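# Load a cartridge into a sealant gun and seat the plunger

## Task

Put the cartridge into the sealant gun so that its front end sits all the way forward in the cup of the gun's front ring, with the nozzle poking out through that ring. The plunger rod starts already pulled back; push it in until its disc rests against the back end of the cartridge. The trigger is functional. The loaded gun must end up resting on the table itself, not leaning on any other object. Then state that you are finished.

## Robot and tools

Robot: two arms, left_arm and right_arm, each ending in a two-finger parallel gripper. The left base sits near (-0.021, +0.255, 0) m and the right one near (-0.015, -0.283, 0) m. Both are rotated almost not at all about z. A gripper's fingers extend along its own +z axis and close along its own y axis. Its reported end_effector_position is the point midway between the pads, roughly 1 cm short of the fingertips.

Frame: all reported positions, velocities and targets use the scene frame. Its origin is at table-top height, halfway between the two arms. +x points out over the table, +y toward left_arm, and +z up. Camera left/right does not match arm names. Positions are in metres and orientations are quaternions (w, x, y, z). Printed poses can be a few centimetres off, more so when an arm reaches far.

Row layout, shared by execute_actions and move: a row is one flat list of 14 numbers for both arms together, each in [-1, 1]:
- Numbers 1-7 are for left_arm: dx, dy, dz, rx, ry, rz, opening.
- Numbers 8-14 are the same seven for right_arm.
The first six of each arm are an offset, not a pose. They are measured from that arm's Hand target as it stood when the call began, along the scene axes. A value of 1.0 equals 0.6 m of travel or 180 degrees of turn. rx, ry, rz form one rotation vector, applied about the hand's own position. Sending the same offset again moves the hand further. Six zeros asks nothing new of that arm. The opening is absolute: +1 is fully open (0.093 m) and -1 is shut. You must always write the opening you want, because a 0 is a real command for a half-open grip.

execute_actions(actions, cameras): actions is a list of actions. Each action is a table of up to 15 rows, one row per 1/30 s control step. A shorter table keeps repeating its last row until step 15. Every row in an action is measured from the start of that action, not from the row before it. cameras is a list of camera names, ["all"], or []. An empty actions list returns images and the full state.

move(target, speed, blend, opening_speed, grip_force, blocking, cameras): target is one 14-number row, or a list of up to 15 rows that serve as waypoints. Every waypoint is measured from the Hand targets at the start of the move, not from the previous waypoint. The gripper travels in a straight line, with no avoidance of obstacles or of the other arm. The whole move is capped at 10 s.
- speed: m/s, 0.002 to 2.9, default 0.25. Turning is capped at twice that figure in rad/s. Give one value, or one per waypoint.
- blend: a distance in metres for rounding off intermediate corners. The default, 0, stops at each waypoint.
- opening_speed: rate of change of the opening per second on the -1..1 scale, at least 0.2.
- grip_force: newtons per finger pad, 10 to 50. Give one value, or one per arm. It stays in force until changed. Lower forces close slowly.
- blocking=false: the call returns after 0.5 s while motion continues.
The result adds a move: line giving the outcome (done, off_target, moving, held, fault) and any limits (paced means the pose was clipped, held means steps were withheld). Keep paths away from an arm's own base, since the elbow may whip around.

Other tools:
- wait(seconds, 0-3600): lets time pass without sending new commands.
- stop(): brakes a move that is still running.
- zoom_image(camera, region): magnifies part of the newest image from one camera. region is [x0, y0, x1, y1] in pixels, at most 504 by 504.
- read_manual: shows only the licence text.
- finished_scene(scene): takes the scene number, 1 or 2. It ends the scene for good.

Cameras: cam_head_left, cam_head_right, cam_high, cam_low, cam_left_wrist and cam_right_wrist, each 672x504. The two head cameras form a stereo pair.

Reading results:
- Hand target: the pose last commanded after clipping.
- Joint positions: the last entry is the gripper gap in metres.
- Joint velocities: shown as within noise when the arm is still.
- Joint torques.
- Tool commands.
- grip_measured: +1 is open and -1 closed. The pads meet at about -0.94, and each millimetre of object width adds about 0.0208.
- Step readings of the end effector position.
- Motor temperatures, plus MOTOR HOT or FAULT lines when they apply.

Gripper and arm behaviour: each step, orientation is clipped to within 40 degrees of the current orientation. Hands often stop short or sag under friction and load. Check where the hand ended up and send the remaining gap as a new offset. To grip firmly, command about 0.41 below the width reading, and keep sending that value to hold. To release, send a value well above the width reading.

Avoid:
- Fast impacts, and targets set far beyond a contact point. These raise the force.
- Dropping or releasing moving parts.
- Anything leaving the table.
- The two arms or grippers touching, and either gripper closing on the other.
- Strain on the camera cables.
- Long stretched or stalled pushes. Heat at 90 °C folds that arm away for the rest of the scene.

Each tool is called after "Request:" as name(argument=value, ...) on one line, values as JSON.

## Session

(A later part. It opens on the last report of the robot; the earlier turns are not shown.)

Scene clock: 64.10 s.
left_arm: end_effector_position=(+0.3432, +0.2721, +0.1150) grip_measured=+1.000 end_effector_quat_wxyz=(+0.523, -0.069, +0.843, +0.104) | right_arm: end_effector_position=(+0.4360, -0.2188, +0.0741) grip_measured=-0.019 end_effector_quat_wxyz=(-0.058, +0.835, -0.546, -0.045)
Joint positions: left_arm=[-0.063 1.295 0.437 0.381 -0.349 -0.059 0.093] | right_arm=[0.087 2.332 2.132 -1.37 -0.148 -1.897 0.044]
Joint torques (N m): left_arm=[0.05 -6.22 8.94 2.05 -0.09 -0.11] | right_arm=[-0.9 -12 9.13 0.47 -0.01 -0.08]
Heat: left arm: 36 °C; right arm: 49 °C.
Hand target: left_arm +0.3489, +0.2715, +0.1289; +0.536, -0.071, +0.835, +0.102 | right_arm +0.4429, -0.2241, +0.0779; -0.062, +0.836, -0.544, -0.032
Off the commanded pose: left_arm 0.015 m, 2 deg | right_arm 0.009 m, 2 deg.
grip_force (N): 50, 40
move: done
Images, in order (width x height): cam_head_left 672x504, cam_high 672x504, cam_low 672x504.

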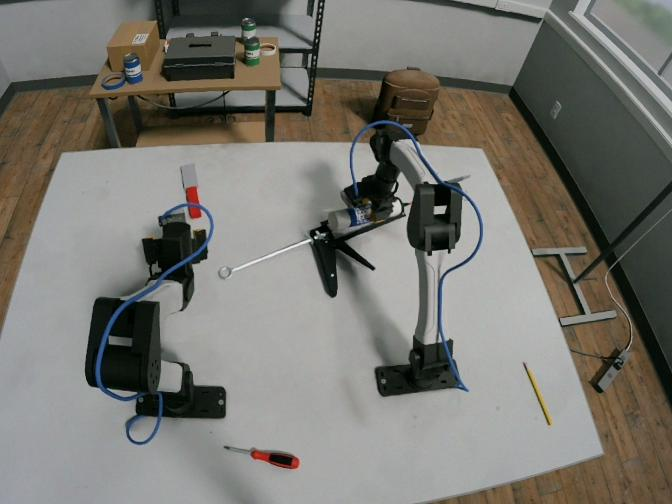

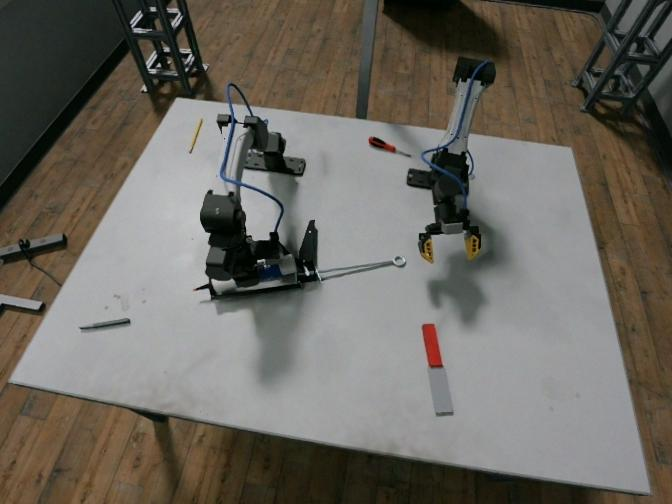

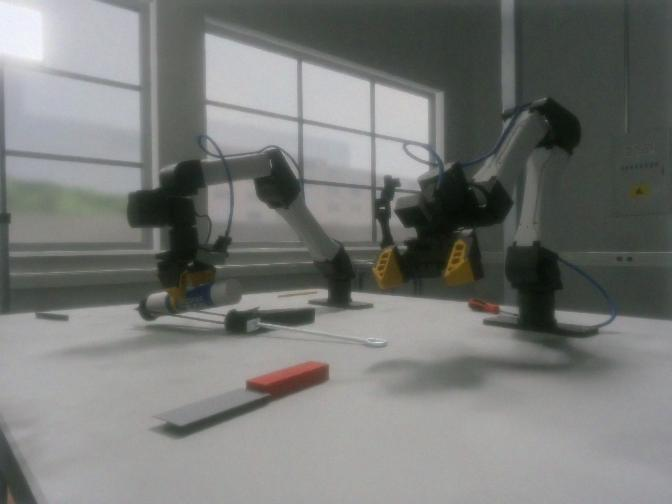

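Request:
move(target=[0,0,0,0,0,0,1,0.0020,-0.0099,-0.0120,-0.0102,-0.0045,0,-0.5], speed=0.03, cameras=["cam_high","cam_low","cam_head_left"])

Request:
zoom_image(camera="cam_low", region=[130, 290, 170, 325])

Request:
zoom_image(camera="cam_low", region=[210, 275, 265, 340])

Request:
zoom_image(camera="cam_high", region=[190, 230, 340, 310])

Scene clock: 65.20 s.
left_arm: end_effector_position=(+0.3432, +0.2721, +0.1150) grip_measured=+1.000 end_effector_quat_wxyz=(+0.523, -0.069, +0.843, +0.104) | right_arm: end_effector_position=(+0.4368, -0.2204, +0.0690) grip_measured=-0.019 end_effector_quat_wxyz=(-0.055, +0.835, -0.546, -0.041)
Joint positions: left_arm=[-0.063 1.295 0.437 0.381 -0.349 -0.059 0.093] | right_arm=[0.087 2.332 2.113 -1.349 -0.138 -1.898 0.044]
Joint torques (N m): left_arm=[0.05 -6.2 8.95 2.05 -0.09 -0.11] | right_arm=[-0.94 -13 6.76 0.69 0.22 -0.06]
Heat: left arm: 37 °C; right arm: 50 °C.
Hand target: left_arm +0.3489, +0.2715, +0.1289; +0.536, -0.071, +0.835, +0.102 | right_arm +0.4441, -0.2300, +0.0707; -0.052, +0.837, -0.544, -0.018
Off the commanded pose: left_arm 0.015 m, 2 deg | right_arm 0.012 m, 3 deg.
grip_force (N): 50, 40
move: off_target (right_arm)
Images, in order (width x height): cam_head_left 672x504, cam_high 672x504, cam_low 672x504.

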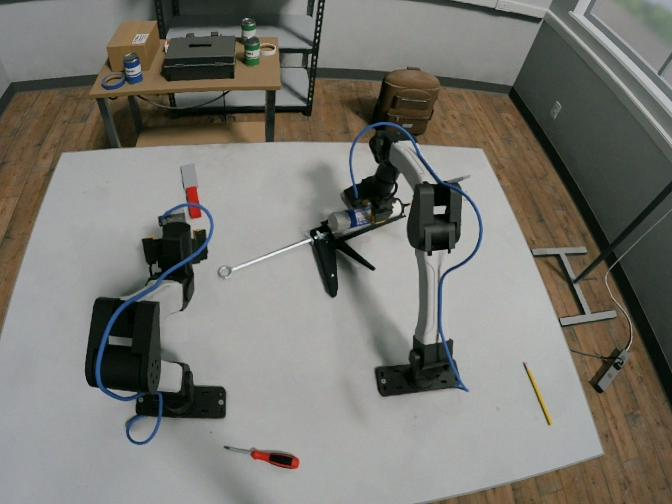

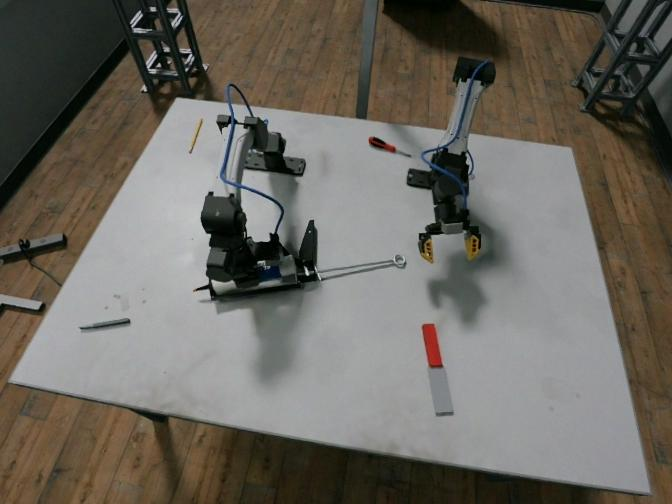

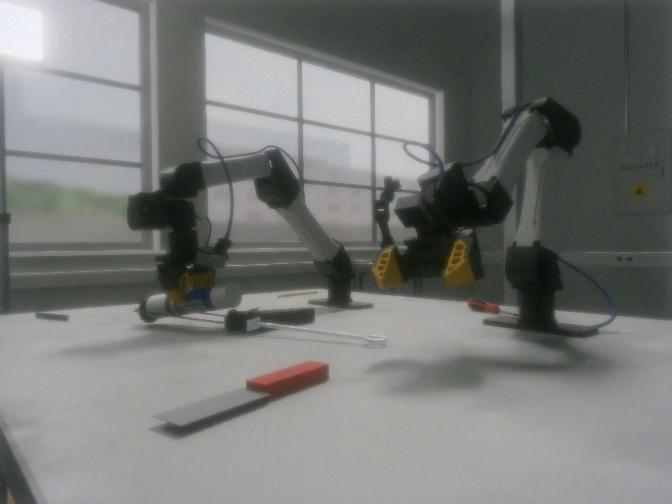

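Scaled by 12.600 from the camera's image (finer frame: 960x720).

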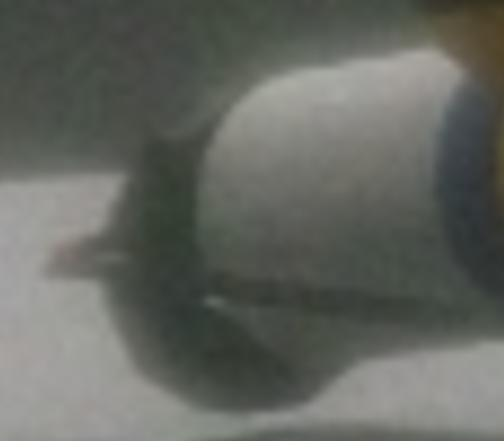

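Scaled by 7.754 from the camera's image (finer frame: 960x720).

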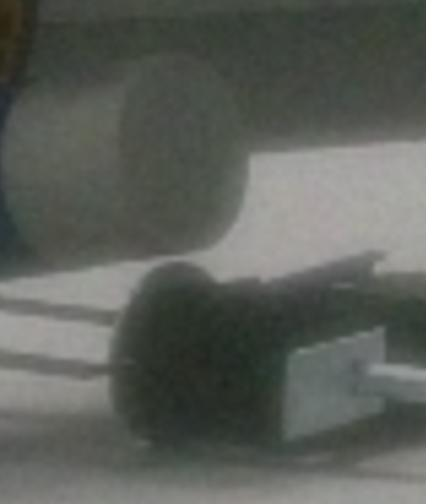

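Scaled by 3.360 from the camera's image (finer frame: 960x720).

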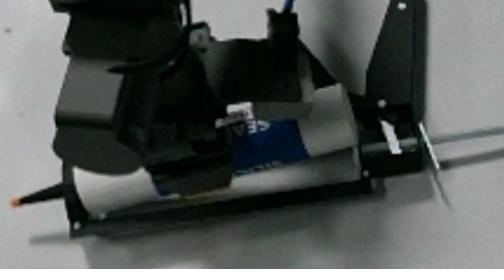

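Request:
move(target=[0,0,0,0,0,0,1,0.0010,-0.0070,0.015,0,0,0,-0.5], speed=0.04, cameras=["cam_high","cam_low","cam_head_left"])

Request:
zoom_image(camera="cam_low", region=[130, 290, 170, 325])

Request:
zoom_image(camera="cam_low", region=[210, 275, 265, 340])

Request:
zoom_image(camera="cam_high", region=[190, 260, 250, 310])

Scene clock: 66.27 s.
left_arm: end_effector_position=(+0.3432, +0.2721, +0.1150) grip_measured=+1.000 end_effector_quat_wxyz=(+0.523, -0.069, +0.843, +0.104) | right_arm: end_effector_position=(+0.4359, -0.2224, +0.0690) grip_measured=-0.019 end_effector_quat_wxyz=(-0.054, +0.836, -0.544, -0.043)
Joint positions: left_arm=[-0.063 1.295 0.437 0.381 -0.349 -0.059 0.093] | right_arm=[0.083 2.332 2.113 -1.353 -0.137 -1.906 0.044]
Joint torques (N m): left_arm=[0.06 -6.22 8.94 2.04 -0.09 -0.11] | right_arm=[-1.37 -13.04 10.07 0.37 0.21 -0.08]
Heat: left arm: 37 °C; right arm: 50 °C.
Hand target: left_arm +0.3489, +0.2715, +0.1289; +0.536, -0.071, +0.835, +0.102 | right_arm +0.4447, -0.2341, +0.0797; -0.052, +0.837, -0.544, -0.018
Off the commanded pose: left_arm 0.015 m, 2 deg | right_arm 0.018 m, 3 deg.
grip_force (N): 50, 40
move: off_target (right_arm)
Images, in order (width x height): cam_head_left 672x504, cam_high 672x504, cam_low 672x504.

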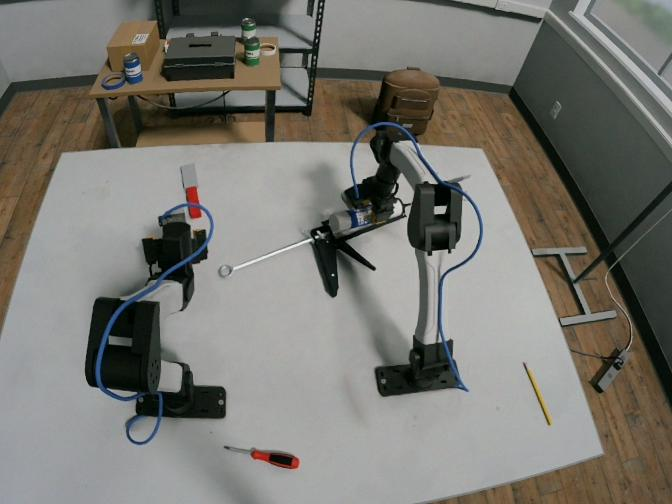

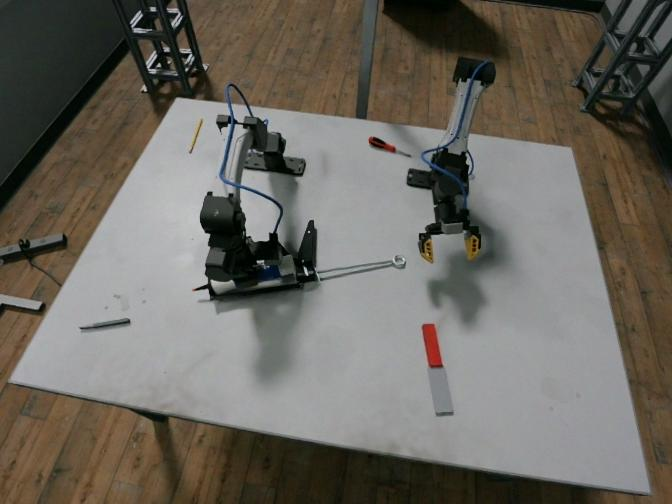

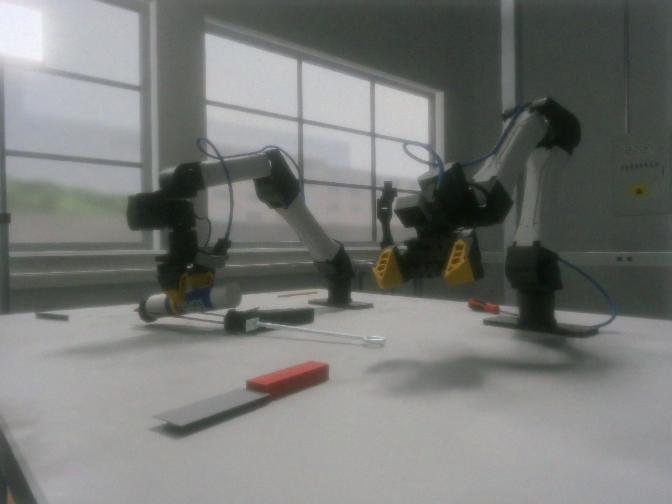

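Scaled by 12.600 from the camera's image (finer frame: 960x720).

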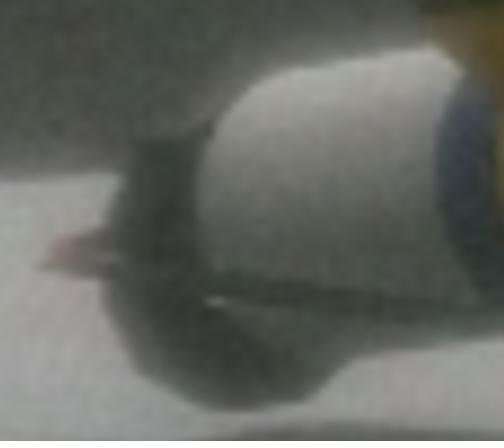

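Scaled by 7.754 from the camera's image (finer frame: 960x720).

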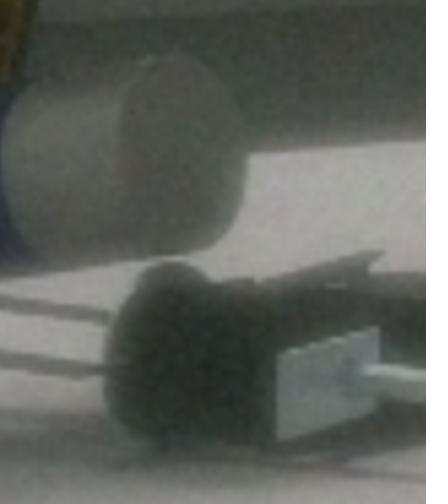

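Scaled by 8.400 from the camera's image (finer frame: 960x720).

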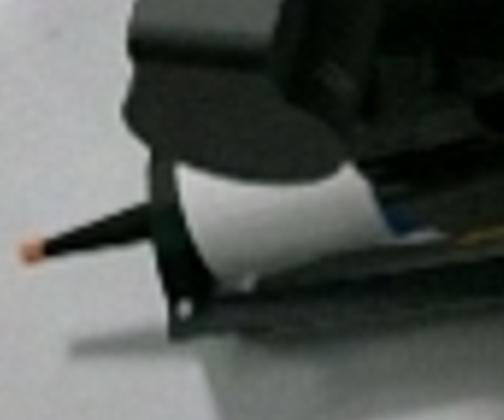

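Request:
move(target=[[0,0,0,0,0,0,1,-0.0040,0.0092,0,0,0,0,-0.5],[0,0,0,0,0,0,1,-0.0040,0.0092,0,0.0061,0.0027,0,-0.5]], speed=0.04, cameras=["cam_high","cam_low","cam_head_left"])

Request:
zoom_image(camera="cam_low", region=[130, 290, 170, 325])

Request:
zoom_image(camera="cam_low", region=[210, 275, 265, 340])

Request:
zoom_image(camera="cam_high", region=[190, 260, 250, 310])

Scene clock: 68.70 s.
left_arm: end_effector_position=(+0.3432, +0.2721, +0.1150) grip_measured=+1.000 end_effector_quat_wxyz=(+0.523, -0.069, +0.843, +0.104) | right_arm: end_effector_position=(+0.4357, -0.2224, +0.0690) grip_measured=-0.019 end_effector_quat_wxyz=(-0.053, +0.837, -0.544, -0.043)
Joint positions: left_arm=[-0.063 1.295 0.437 0.381 -0.349 -0.059 0.093] | right_arm=[0.083 2.332 2.113 -1.354 -0.137 -1.906 0.044]
Joint torques (N m): left_arm=[0.06 -6.2 8.94 2.04 -0.09 -0.11] | right_arm=[-0.87 -13.04 9.73 0.34 -0.01 0]
Heat: left arm: 37 °C; right arm: 51 °C.
Hand target: left_arm +0.3489, +0.2715, +0.1289; +0.536, -0.071, +0.835, +0.102 | right_arm +0.4423, -0.2286, +0.0797; -0.058, +0.837, -0.544, -0.026
Off the commanded pose: left_arm 0.015 m, 2 deg | right_arm 0.014 m, 2 deg.
grip_force (N): 50, 40
move: off_target (right_arm)
Images, in order (width x height): cam_head_left 672x504, cam_high 672x504, cam_low 672x504.

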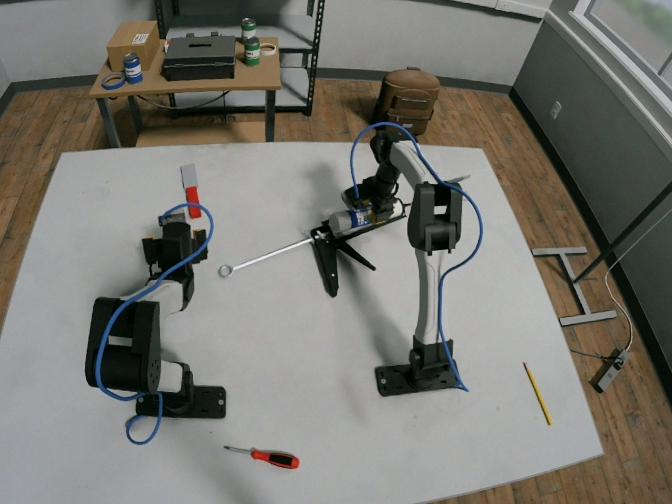

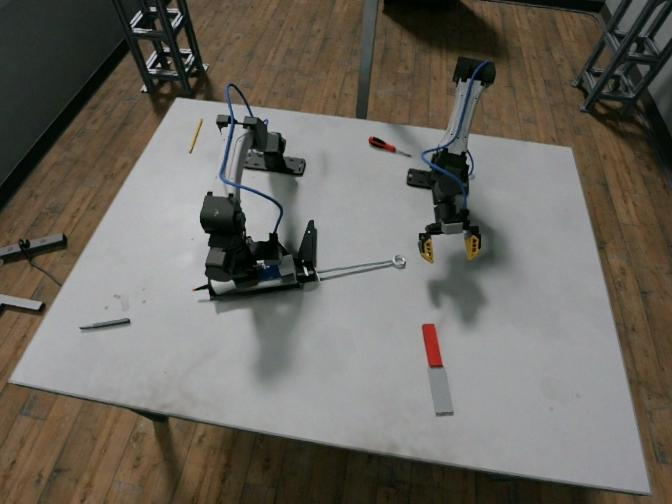

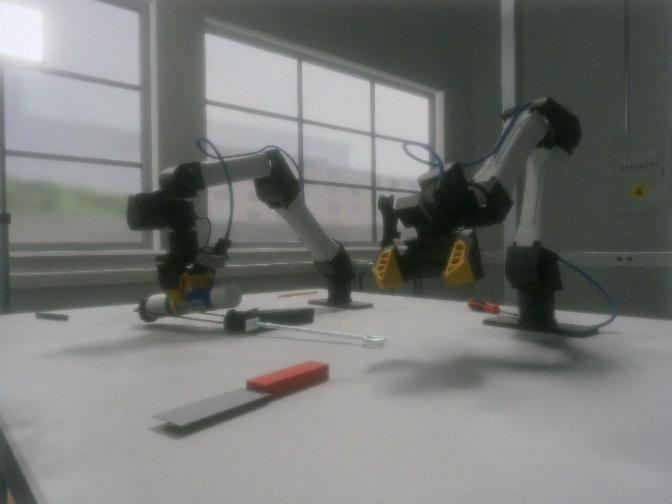

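Scaled by 12.600 from the camera's image (finer frame: 960x720).

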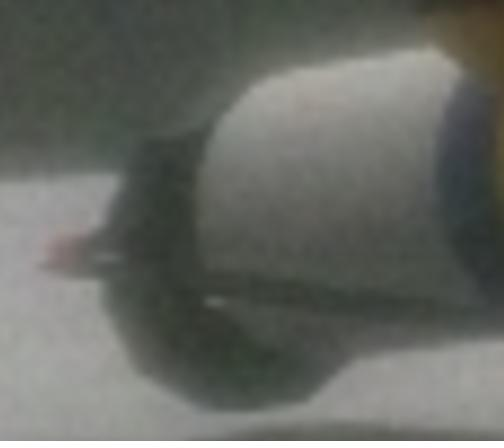

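Scaled by 7.754 from the camera's image (finer frame: 960x720).

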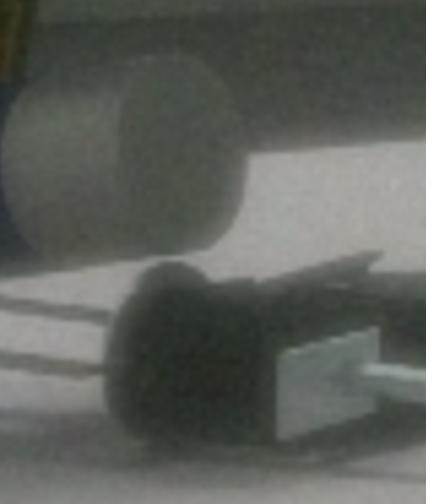

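Scaled by 8.400 from the camera's image (finer frame: 960x720).

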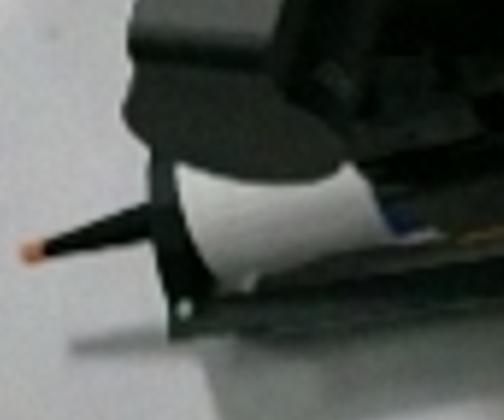

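Request:
move(target=[0,0,0,0,0,0,1,-0.0180,0.0305,-0.003,0.0102,0.0045,0,-0.5], speed=0.04, cameras=["cam_high","cam_low","cam_head_left"])

Request:
zoom_image(camera="cam_low", region=[130, 290, 170, 325])

Request:
zoom_image(camera="cam_low", region=[210, 275, 265, 340])

Request:
zoom_image(camera="cam_high", region=[190, 260, 250, 310])

Scene clock: 69.73 s.
left_arm: end_effector_position=(+0.3432, +0.2721, +0.1150) grip_measured=+1.000 end_effector_quat_wxyz=(+0.523, -0.069, +0.843, +0.104) | right_arm: end_effector_position=(+0.4317, -0.2187, +0.0623) grip_measured=-0.019 end_effector_quat_wxyz=(-0.048, +0.836, -0.545, -0.049)
Joint positions: left_arm=[-0.063 1.295 0.437 0.381 -0.349 -0.059 0.093] | right_arm=[0.092 2.332 2.085 -1.341 -0.137 -1.896 0.044]
Joint torques (N m): left_arm=[0.05 -6.22 8.94 2.05 -0.1 -0.11] | right_arm=[0.84 -15.87 5.89 0.46 -0.32 0.15]
Heat: left arm: 37 °C; right arm: 51 °C.
Hand target: left_arm +0.3489, +0.2715, +0.1289; +0.536, -0.071, +0.835, +0.102 | right_arm +0.4315, -0.2103, +0.0779; -0.068, +0.835, -0.544, -0.041
Off the commanded pose: left_arm 0.015 m, 2 deg | right_arm 0.018 m, 2 deg.
grip_force (N): 50, 40
move: off_target (right_arm)
Images, in order (width x height): cam_head_left 672x504, cam_high 672x504, cam_low 672x504.

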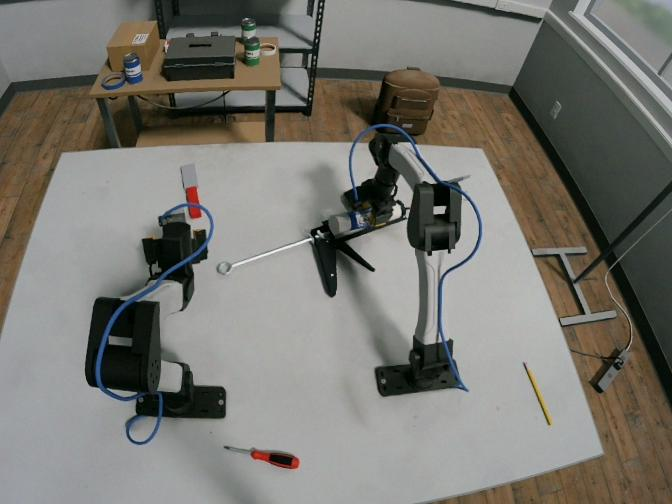

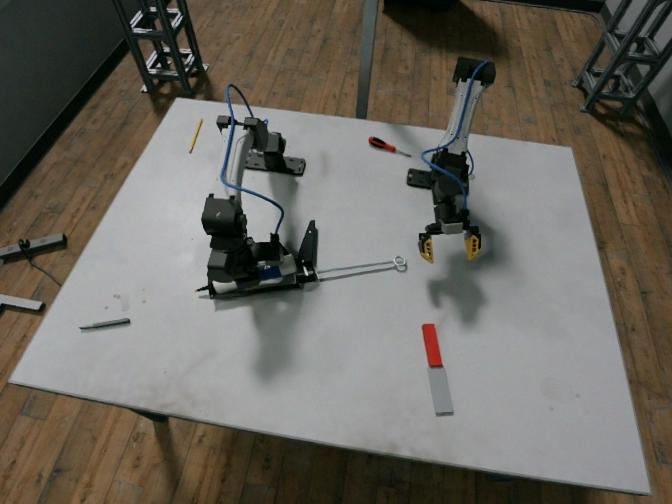

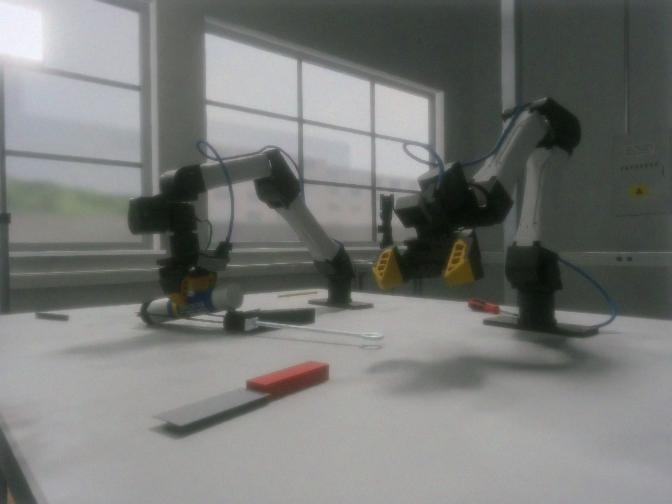

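Scaled by 12.600 from the camera's image (finer frame: 960x720).

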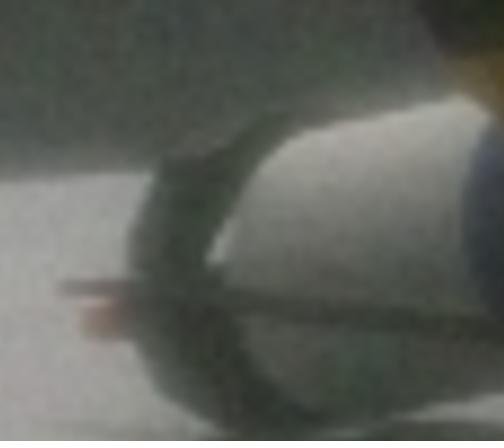

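Scaled by 7.754 from the camera's image (finer frame: 960x720).

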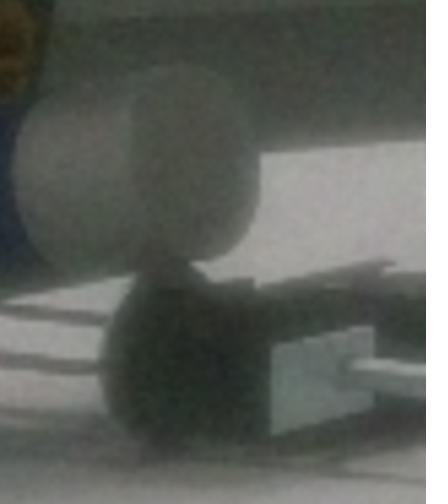

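Scaled by 8.400 from the camera's image (finer frame: 960x720).

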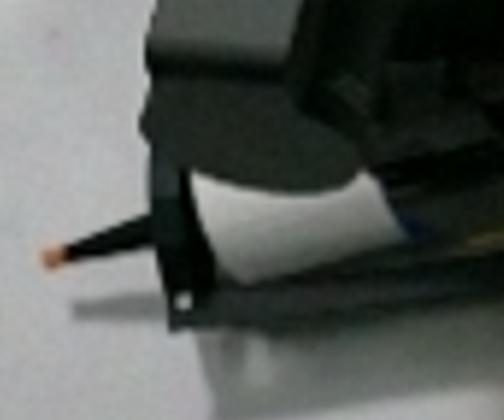

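Request:
move(target=[0,0,0,0,0,0,1,0,0,0.015,0,0,0,-0.5], speed=0.04, cameras=["cam_high","cam_low","cam_head_left"])

Request:
zoom_image(camera="cam_low", region=[130, 290, 170, 325])

Request:
zoom_image(camera="cam_low", region=[210, 275, 265, 340])

Request:
zoom_image(camera="cam_high", region=[190, 260, 250, 310])

Scene clock: 70.40 s.
left_arm: end_effector_position=(+0.3432, +0.2721, +0.1150) grip_measured=+1.000 end_effector_quat_wxyz=(+0.523, -0.069, +0.843, +0.104) | right_arm: end_effector_position=(+0.4314, -0.2188, +0.0623) grip_measured=-0.019 end_effector_quat_wxyz=(-0.048, +0.835, -0.545, -0.050)
Joint positions: left_arm=[-0.063 1.295 0.437 0.381 -0.349 -0.059 0.093] | right_arm=[0.092 2.332 2.085 -1.343 -0.137 -1.894 0.044]
Joint torques (N m): left_arm=[0.06 -6.2 8.96 2.05 -0.1 -0.11] | right_arm=[0.83 -16.03 8.98 0.15 -0.34 0.17]
Heat: left arm: 37 °C; right arm: 52 °C.
Hand target: left_arm +0.3489, +0.2715, +0.1289; +0.536, -0.071, +0.835, +0.102 | right_arm +0.4315, -0.2103, +0.0869; -0.068, +0.836, -0.544, -0.041
Off the commanded pose: left_arm 0.015 m, 2 deg | right_arm 0.026 m, 2 deg.
grip_force (N): 50, 40
move: off_target (right_arm)
Images, in order (width x height): cam_head_left 672x504, cam_high 672x504, cam_low 672x504.

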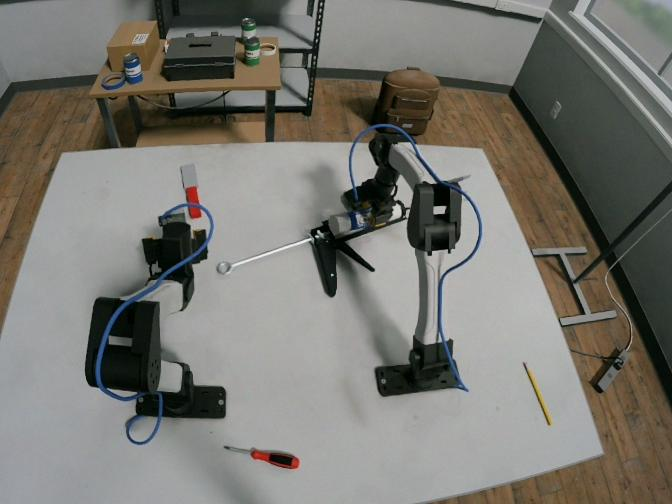

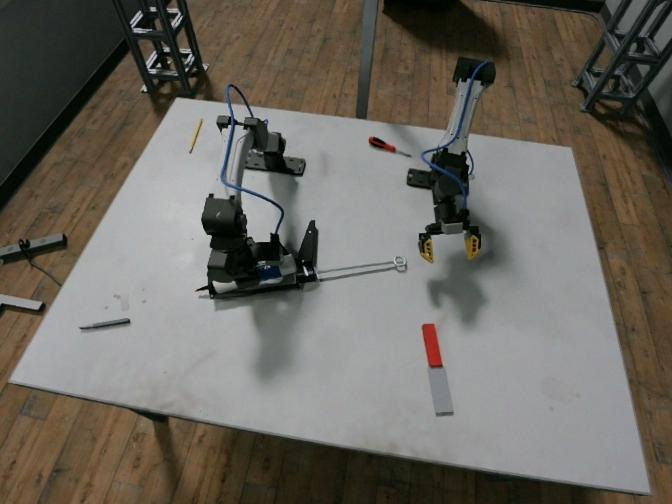

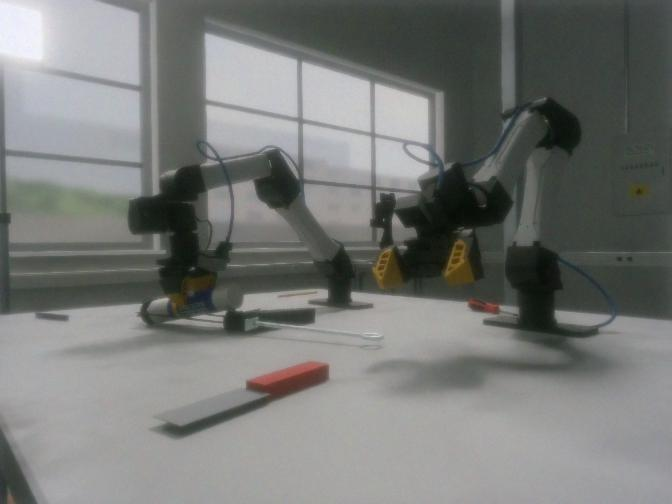

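Scaled by 12.600 from the camera's image (finer frame: 960x720).

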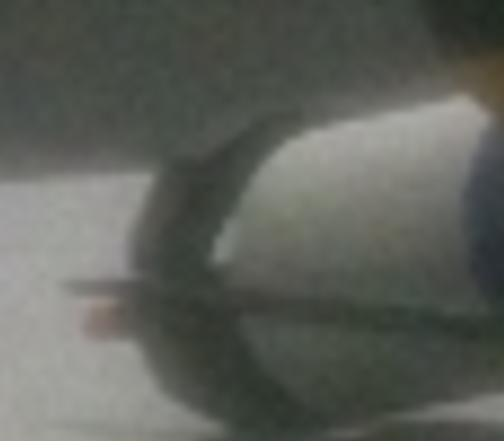

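Scaled by 7.754 from the camera's image (finer frame: 960x720).

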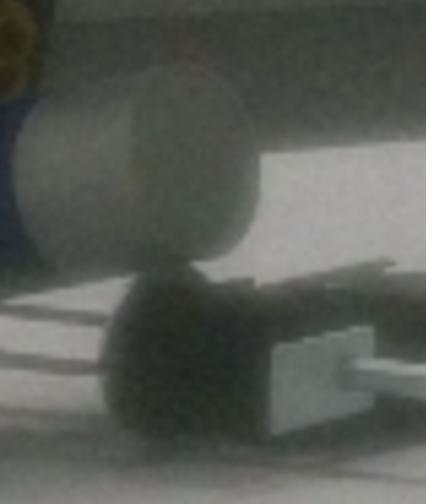

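Scaled by 8.400 from the camera's image (finer frame: 960x720).

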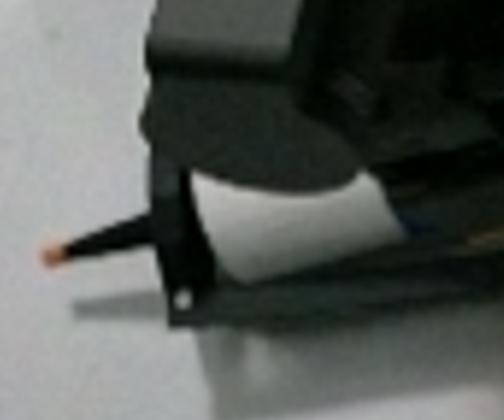

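Request:
move(target=[0,0,0,0,0,0,1,0,0,0.008,0,0,0,-0.5], speed=0.04, cameras=["cam_high","cam_low","cam_head_left"])

Request:
zoom_image(camera="cam_low", region=[130, 290, 170, 325])

Request:
zoom_image(camera="cam_low", region=[210, 275, 265, 340])

Request:
zoom_image(camera="cam_high", region=[190, 260, 250, 310])

Scene clock: 71.17 s.
left_arm: end_effector_position=(+0.3432, +0.2721, +0.1150) grip_measured=+1.000 end_effector_quat_wxyz=(+0.523, -0.069, +0.843, +0.104) | right_arm: end_effector_position=(+0.4278, -0.2191, +0.0624) grip_measured=-0.019 end_effector_quat_wxyz=(-0.043, +0.834, -0.547, -0.056)
Joint positions: left_arm=[-0.063 1.295 0.437 0.381 -0.349 -0.059 0.093] | right_arm=[0.092 2.332 2.085 -1.358 -0.137 -1.893 0.044]
Joint torques (N m): left_arm=[0.06 -6.2 8.95 2.04 -0.09 -0.11] | right_arm=[0.8 -16.23 10.62 0.02 -0.31 0.15]
Heat: left arm: 37 °C; right arm: 52 °C.
Hand target: left_arm +0.3489, +0.2715, +0.1289; +0.536, -0.071, +0.835, +0.102 | right_arm +0.4315, -0.2103, +0.0917; -0.068, +0.836, -0.544, -0.041
Off the commanded pose: left_arm 0.015 m, 2 deg | right_arm 0.031 m, 3 deg.
grip_force (N): 50, 40
move: off_target (right_arm)
Images, in order (width x height): cam_head_left 672x504, cam_high 672x504, cam_low 672x504.

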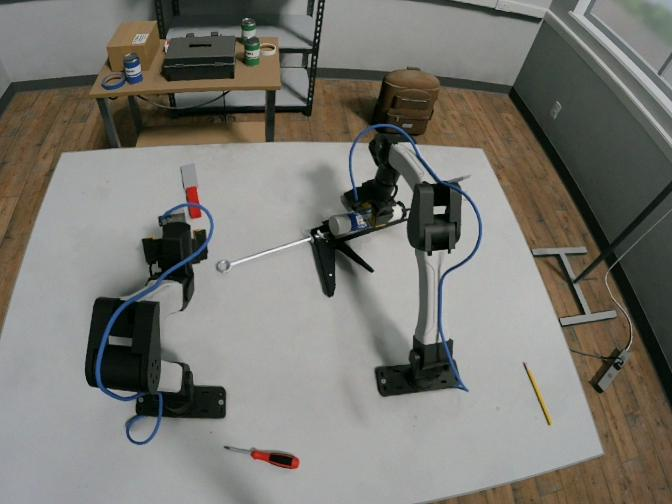

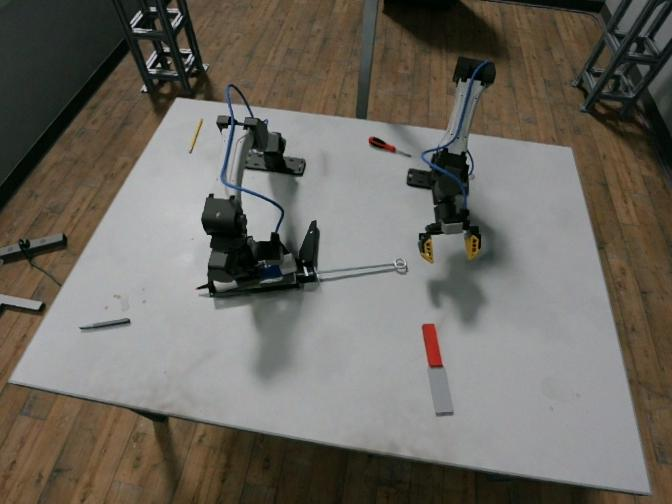

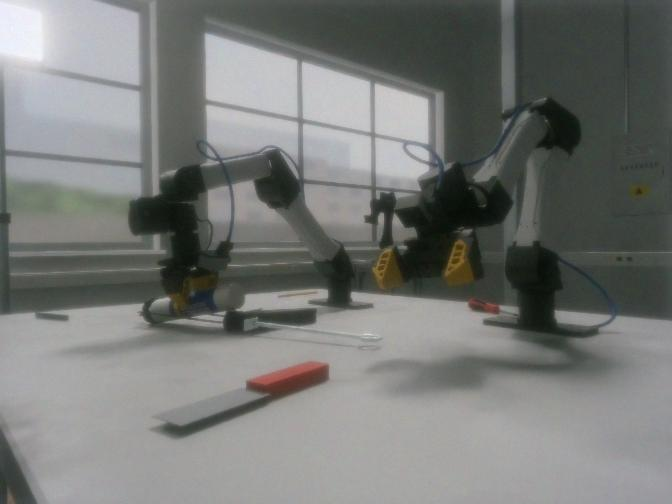

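Scaled by 12.600 from the camera's image (finer frame: 960x720).

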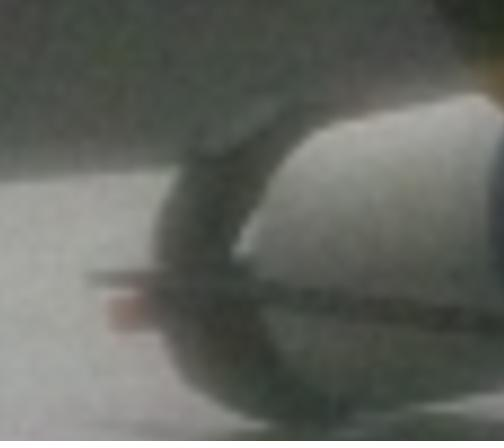

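Scaled by 7.754 from the camera's image (finer frame: 960x720).

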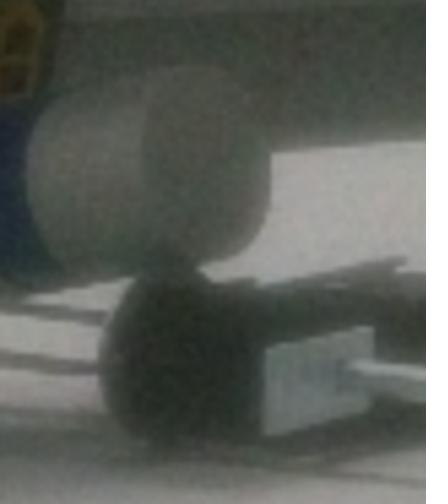

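Scaled by 8.400 from the camera's image (finer frame: 960x720).

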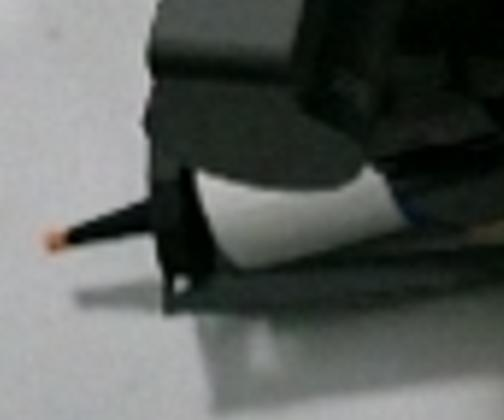

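Request:
move(target=[0,0,0,0,0,0,1,0.004,0.0,0.010,0.004,-0.009,0,-0.5], speed=0.04, cameras=["cam_high","cam_low","cam_head_left"])

Request:
zoom_image(camera="cam_low", region=[130, 290, 170, 325])

Request:
zoom_image(camera="cam_low", region=[210, 275, 265, 340])

Request:
zoom_image(camera="cam_high", region=[190, 260, 250, 310])

Scene clock: 71.90 s.
left_arm: end_effector_position=(+0.3432, +0.2721, +0.1150) grip_measured=+1.000 end_effector_quat_wxyz=(+0.523, -0.069, +0.843, +0.104) | right_arm: end_effector_position=(+0.4282, -0.2181, +0.0673) grip_measured=-0.019 end_effector_quat_wxyz=(-0.047, +0.835, -0.546, -0.052)
Joint positions: left_arm=[-0.063 1.295 0.437 0.381 -0.349 -0.059 0.093] | right_arm=[0.093 2.32 2.085 -1.358 -0.139 -1.892 0.044]
Joint torques (N m): left_arm=[0.05 -6.2 8.94 2.05 -0.09 -0.11] | right_arm=[0.31 -16.98 9.32 0.3 -0.46 0.06]
Motor temperatures (°C): left_arm=[25 32 32 37 25 26 24] | right_arm=[28 53 39 26 25 24 26]
Heat: left arm: 37 °C; right arm: 53 °C.
Hand target: left_arm +0.3489, +0.2715, +0.1289; +0.536, -0.071, +0.835, +0.102 | right_arm +0.4339, -0.2104, +0.0977; -0.080, +0.836, -0.543, -0.033
Off the commanded pose: left_arm 0.015 m, 2 deg | right_arm 0.032 m, 4 deg.
grip_force (N): 50, 40
move: off_target (right_arm)
Images, in order (width x height): cam_head_left 672x504, cam_high 672x504, cam_low 672x504.

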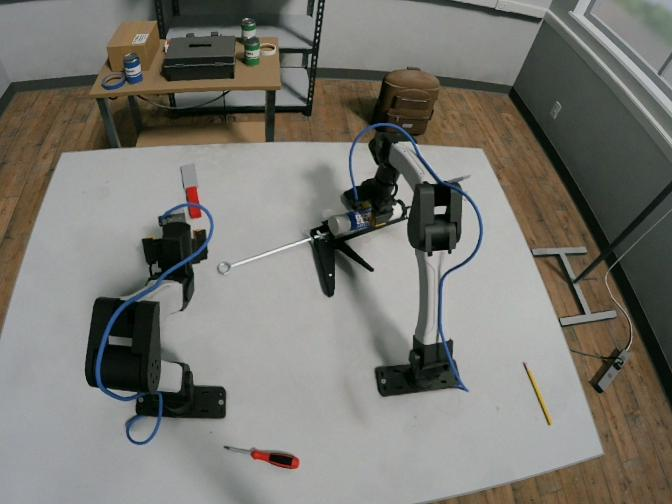

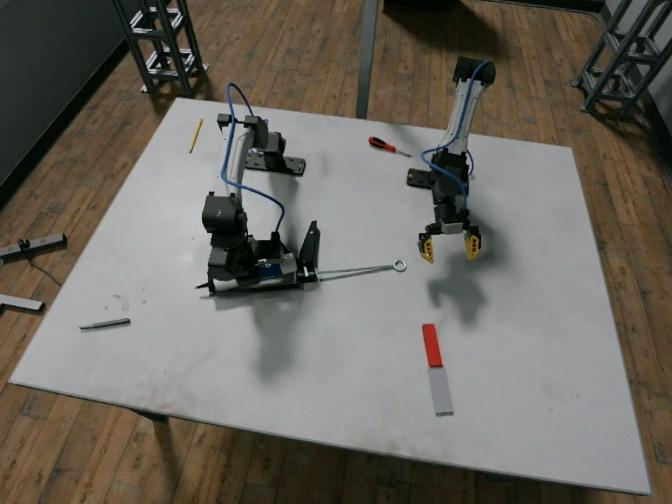

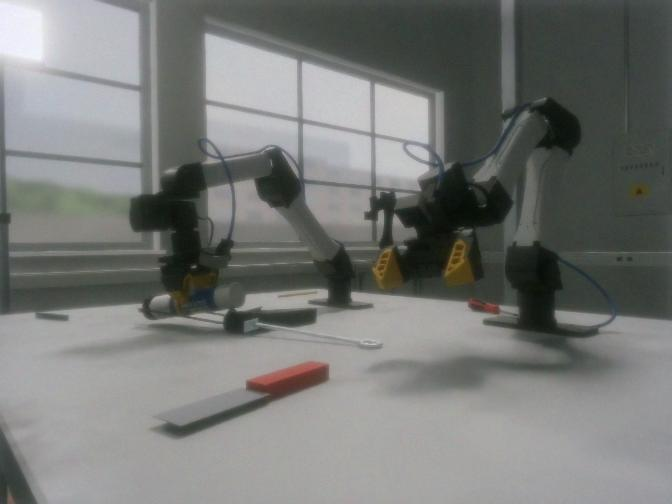

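Scaled by 12.600 from the camera's image (finer frame: 960x720).

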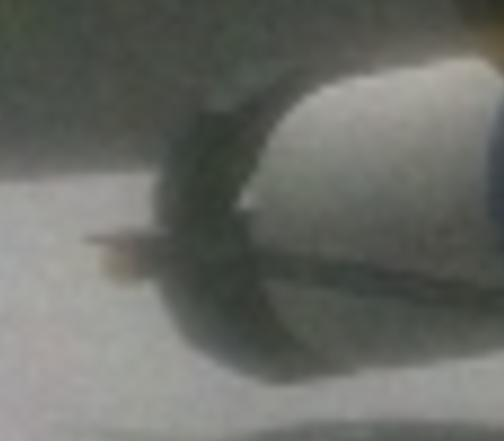

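Scaled by 7.754 from the camera's image (finer frame: 960x720).

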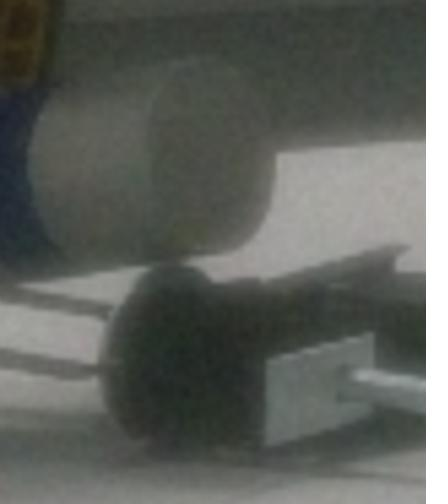

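Scaled by 8.400 from the camera's image (finer frame: 960x720).

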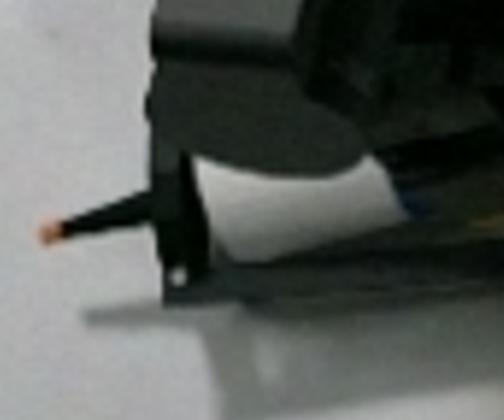

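Request:
zoom_image(camera="cam_high", region=[190, 230, 340, 310])

Request:
zoom_image(camera="cam_head_left", region=[300, 175, 430, 270])

Request:
wait(seconds=0, cameras=["cam_right_wrist","cam_head_right"])

Request:
zoom_image(camera="cam_head_right", region=[310, 170, 440, 255])

Scaled by 3.360 from the camera's image (finer frame: 960x720).

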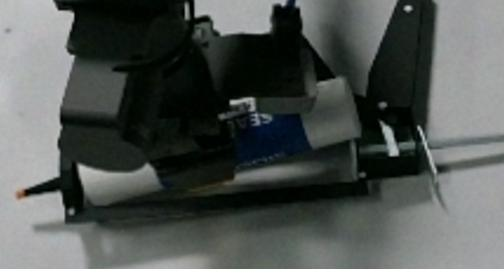

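Scaled by 3.877 from the camera's image (finer frame: 960x720).

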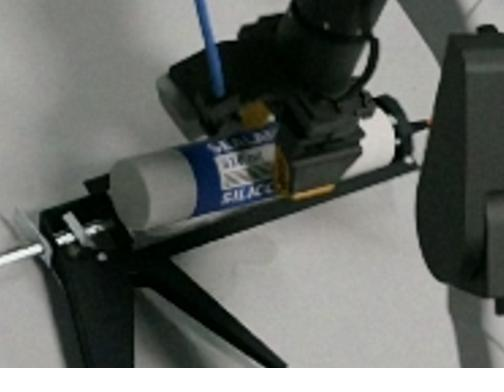

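Scene clock: 72.30 s.
left_arm: end_effector_position=(+0.3432, +0.2721, +0.1150) grip_measured=+1.000 end_effector_quat_wxyz=(+0.523, -0.069, +0.843, +0.104) | right_arm: end_effector_position=(+0.4282, -0.2181, +0.0673) grip_measured=-0.019 end_effector_quat_wxyz=(-0.047, +0.835, -0.546, -0.052)
Joint positions: left_arm=[-0.063 1.295 0.437 0.381 -0.349 -0.059 0.093] | right_arm=[0.093 2.32 2.085 -1.358 -0.139 -1.892 0.044]
Joint torques (N m): left_arm=[0.06 -6.22 8.94 2.05 -0.09 -0.11] | right_arm=[0.34 -17.05 9.24 0.26 -0.43 0.07]
Heat: left arm: 37 °C; right arm: 53 °C.
Hand target: left_arm +0.3489, +0.2715, +0.1289; +0.536, -0.071, +0.835, +0.102 | right_arm +0.4339, -0.2104, +0.0977; -0.080, +0.836, -0.543, -0.033
Tool commands: left_gripper/opening=+1.0 right_gripper/opening=-0.5
Off the commanded pose: left_arm 0.015 m, 2 deg | right_arm 0.032 m, 4 deg.
grip_force (N): 50, 40
cam_right_wrist: T_world_to_cam=[[0.91529, 0.40271, 0.0087, -0.30397], [0.38157, -0.87374, 0.30162, -0.33716], [0.12907, -0.27275, -0.95339, 0.03492]] pos_world=[0.40236, -0.16265, 0.13763]
Images, in order (width x height): cam_head_right 672x504, cam_right_wrist 672x504.

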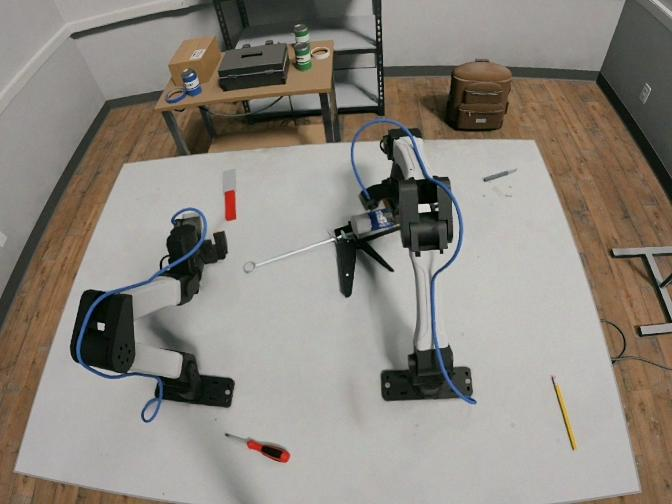

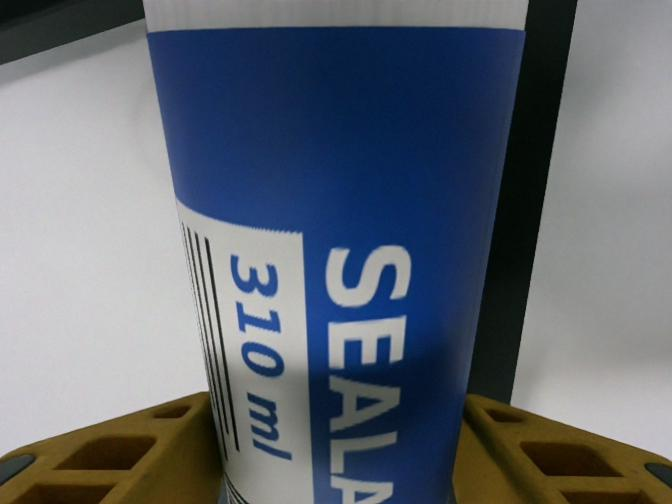

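Scaled by 3.877 from the camera's image (finer frame: 960x720).

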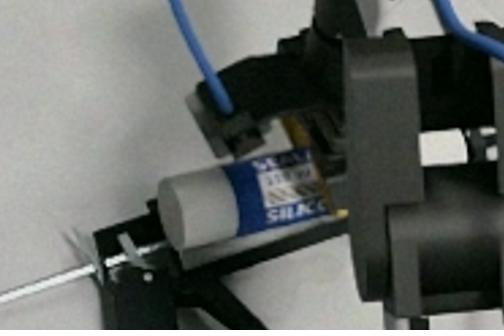

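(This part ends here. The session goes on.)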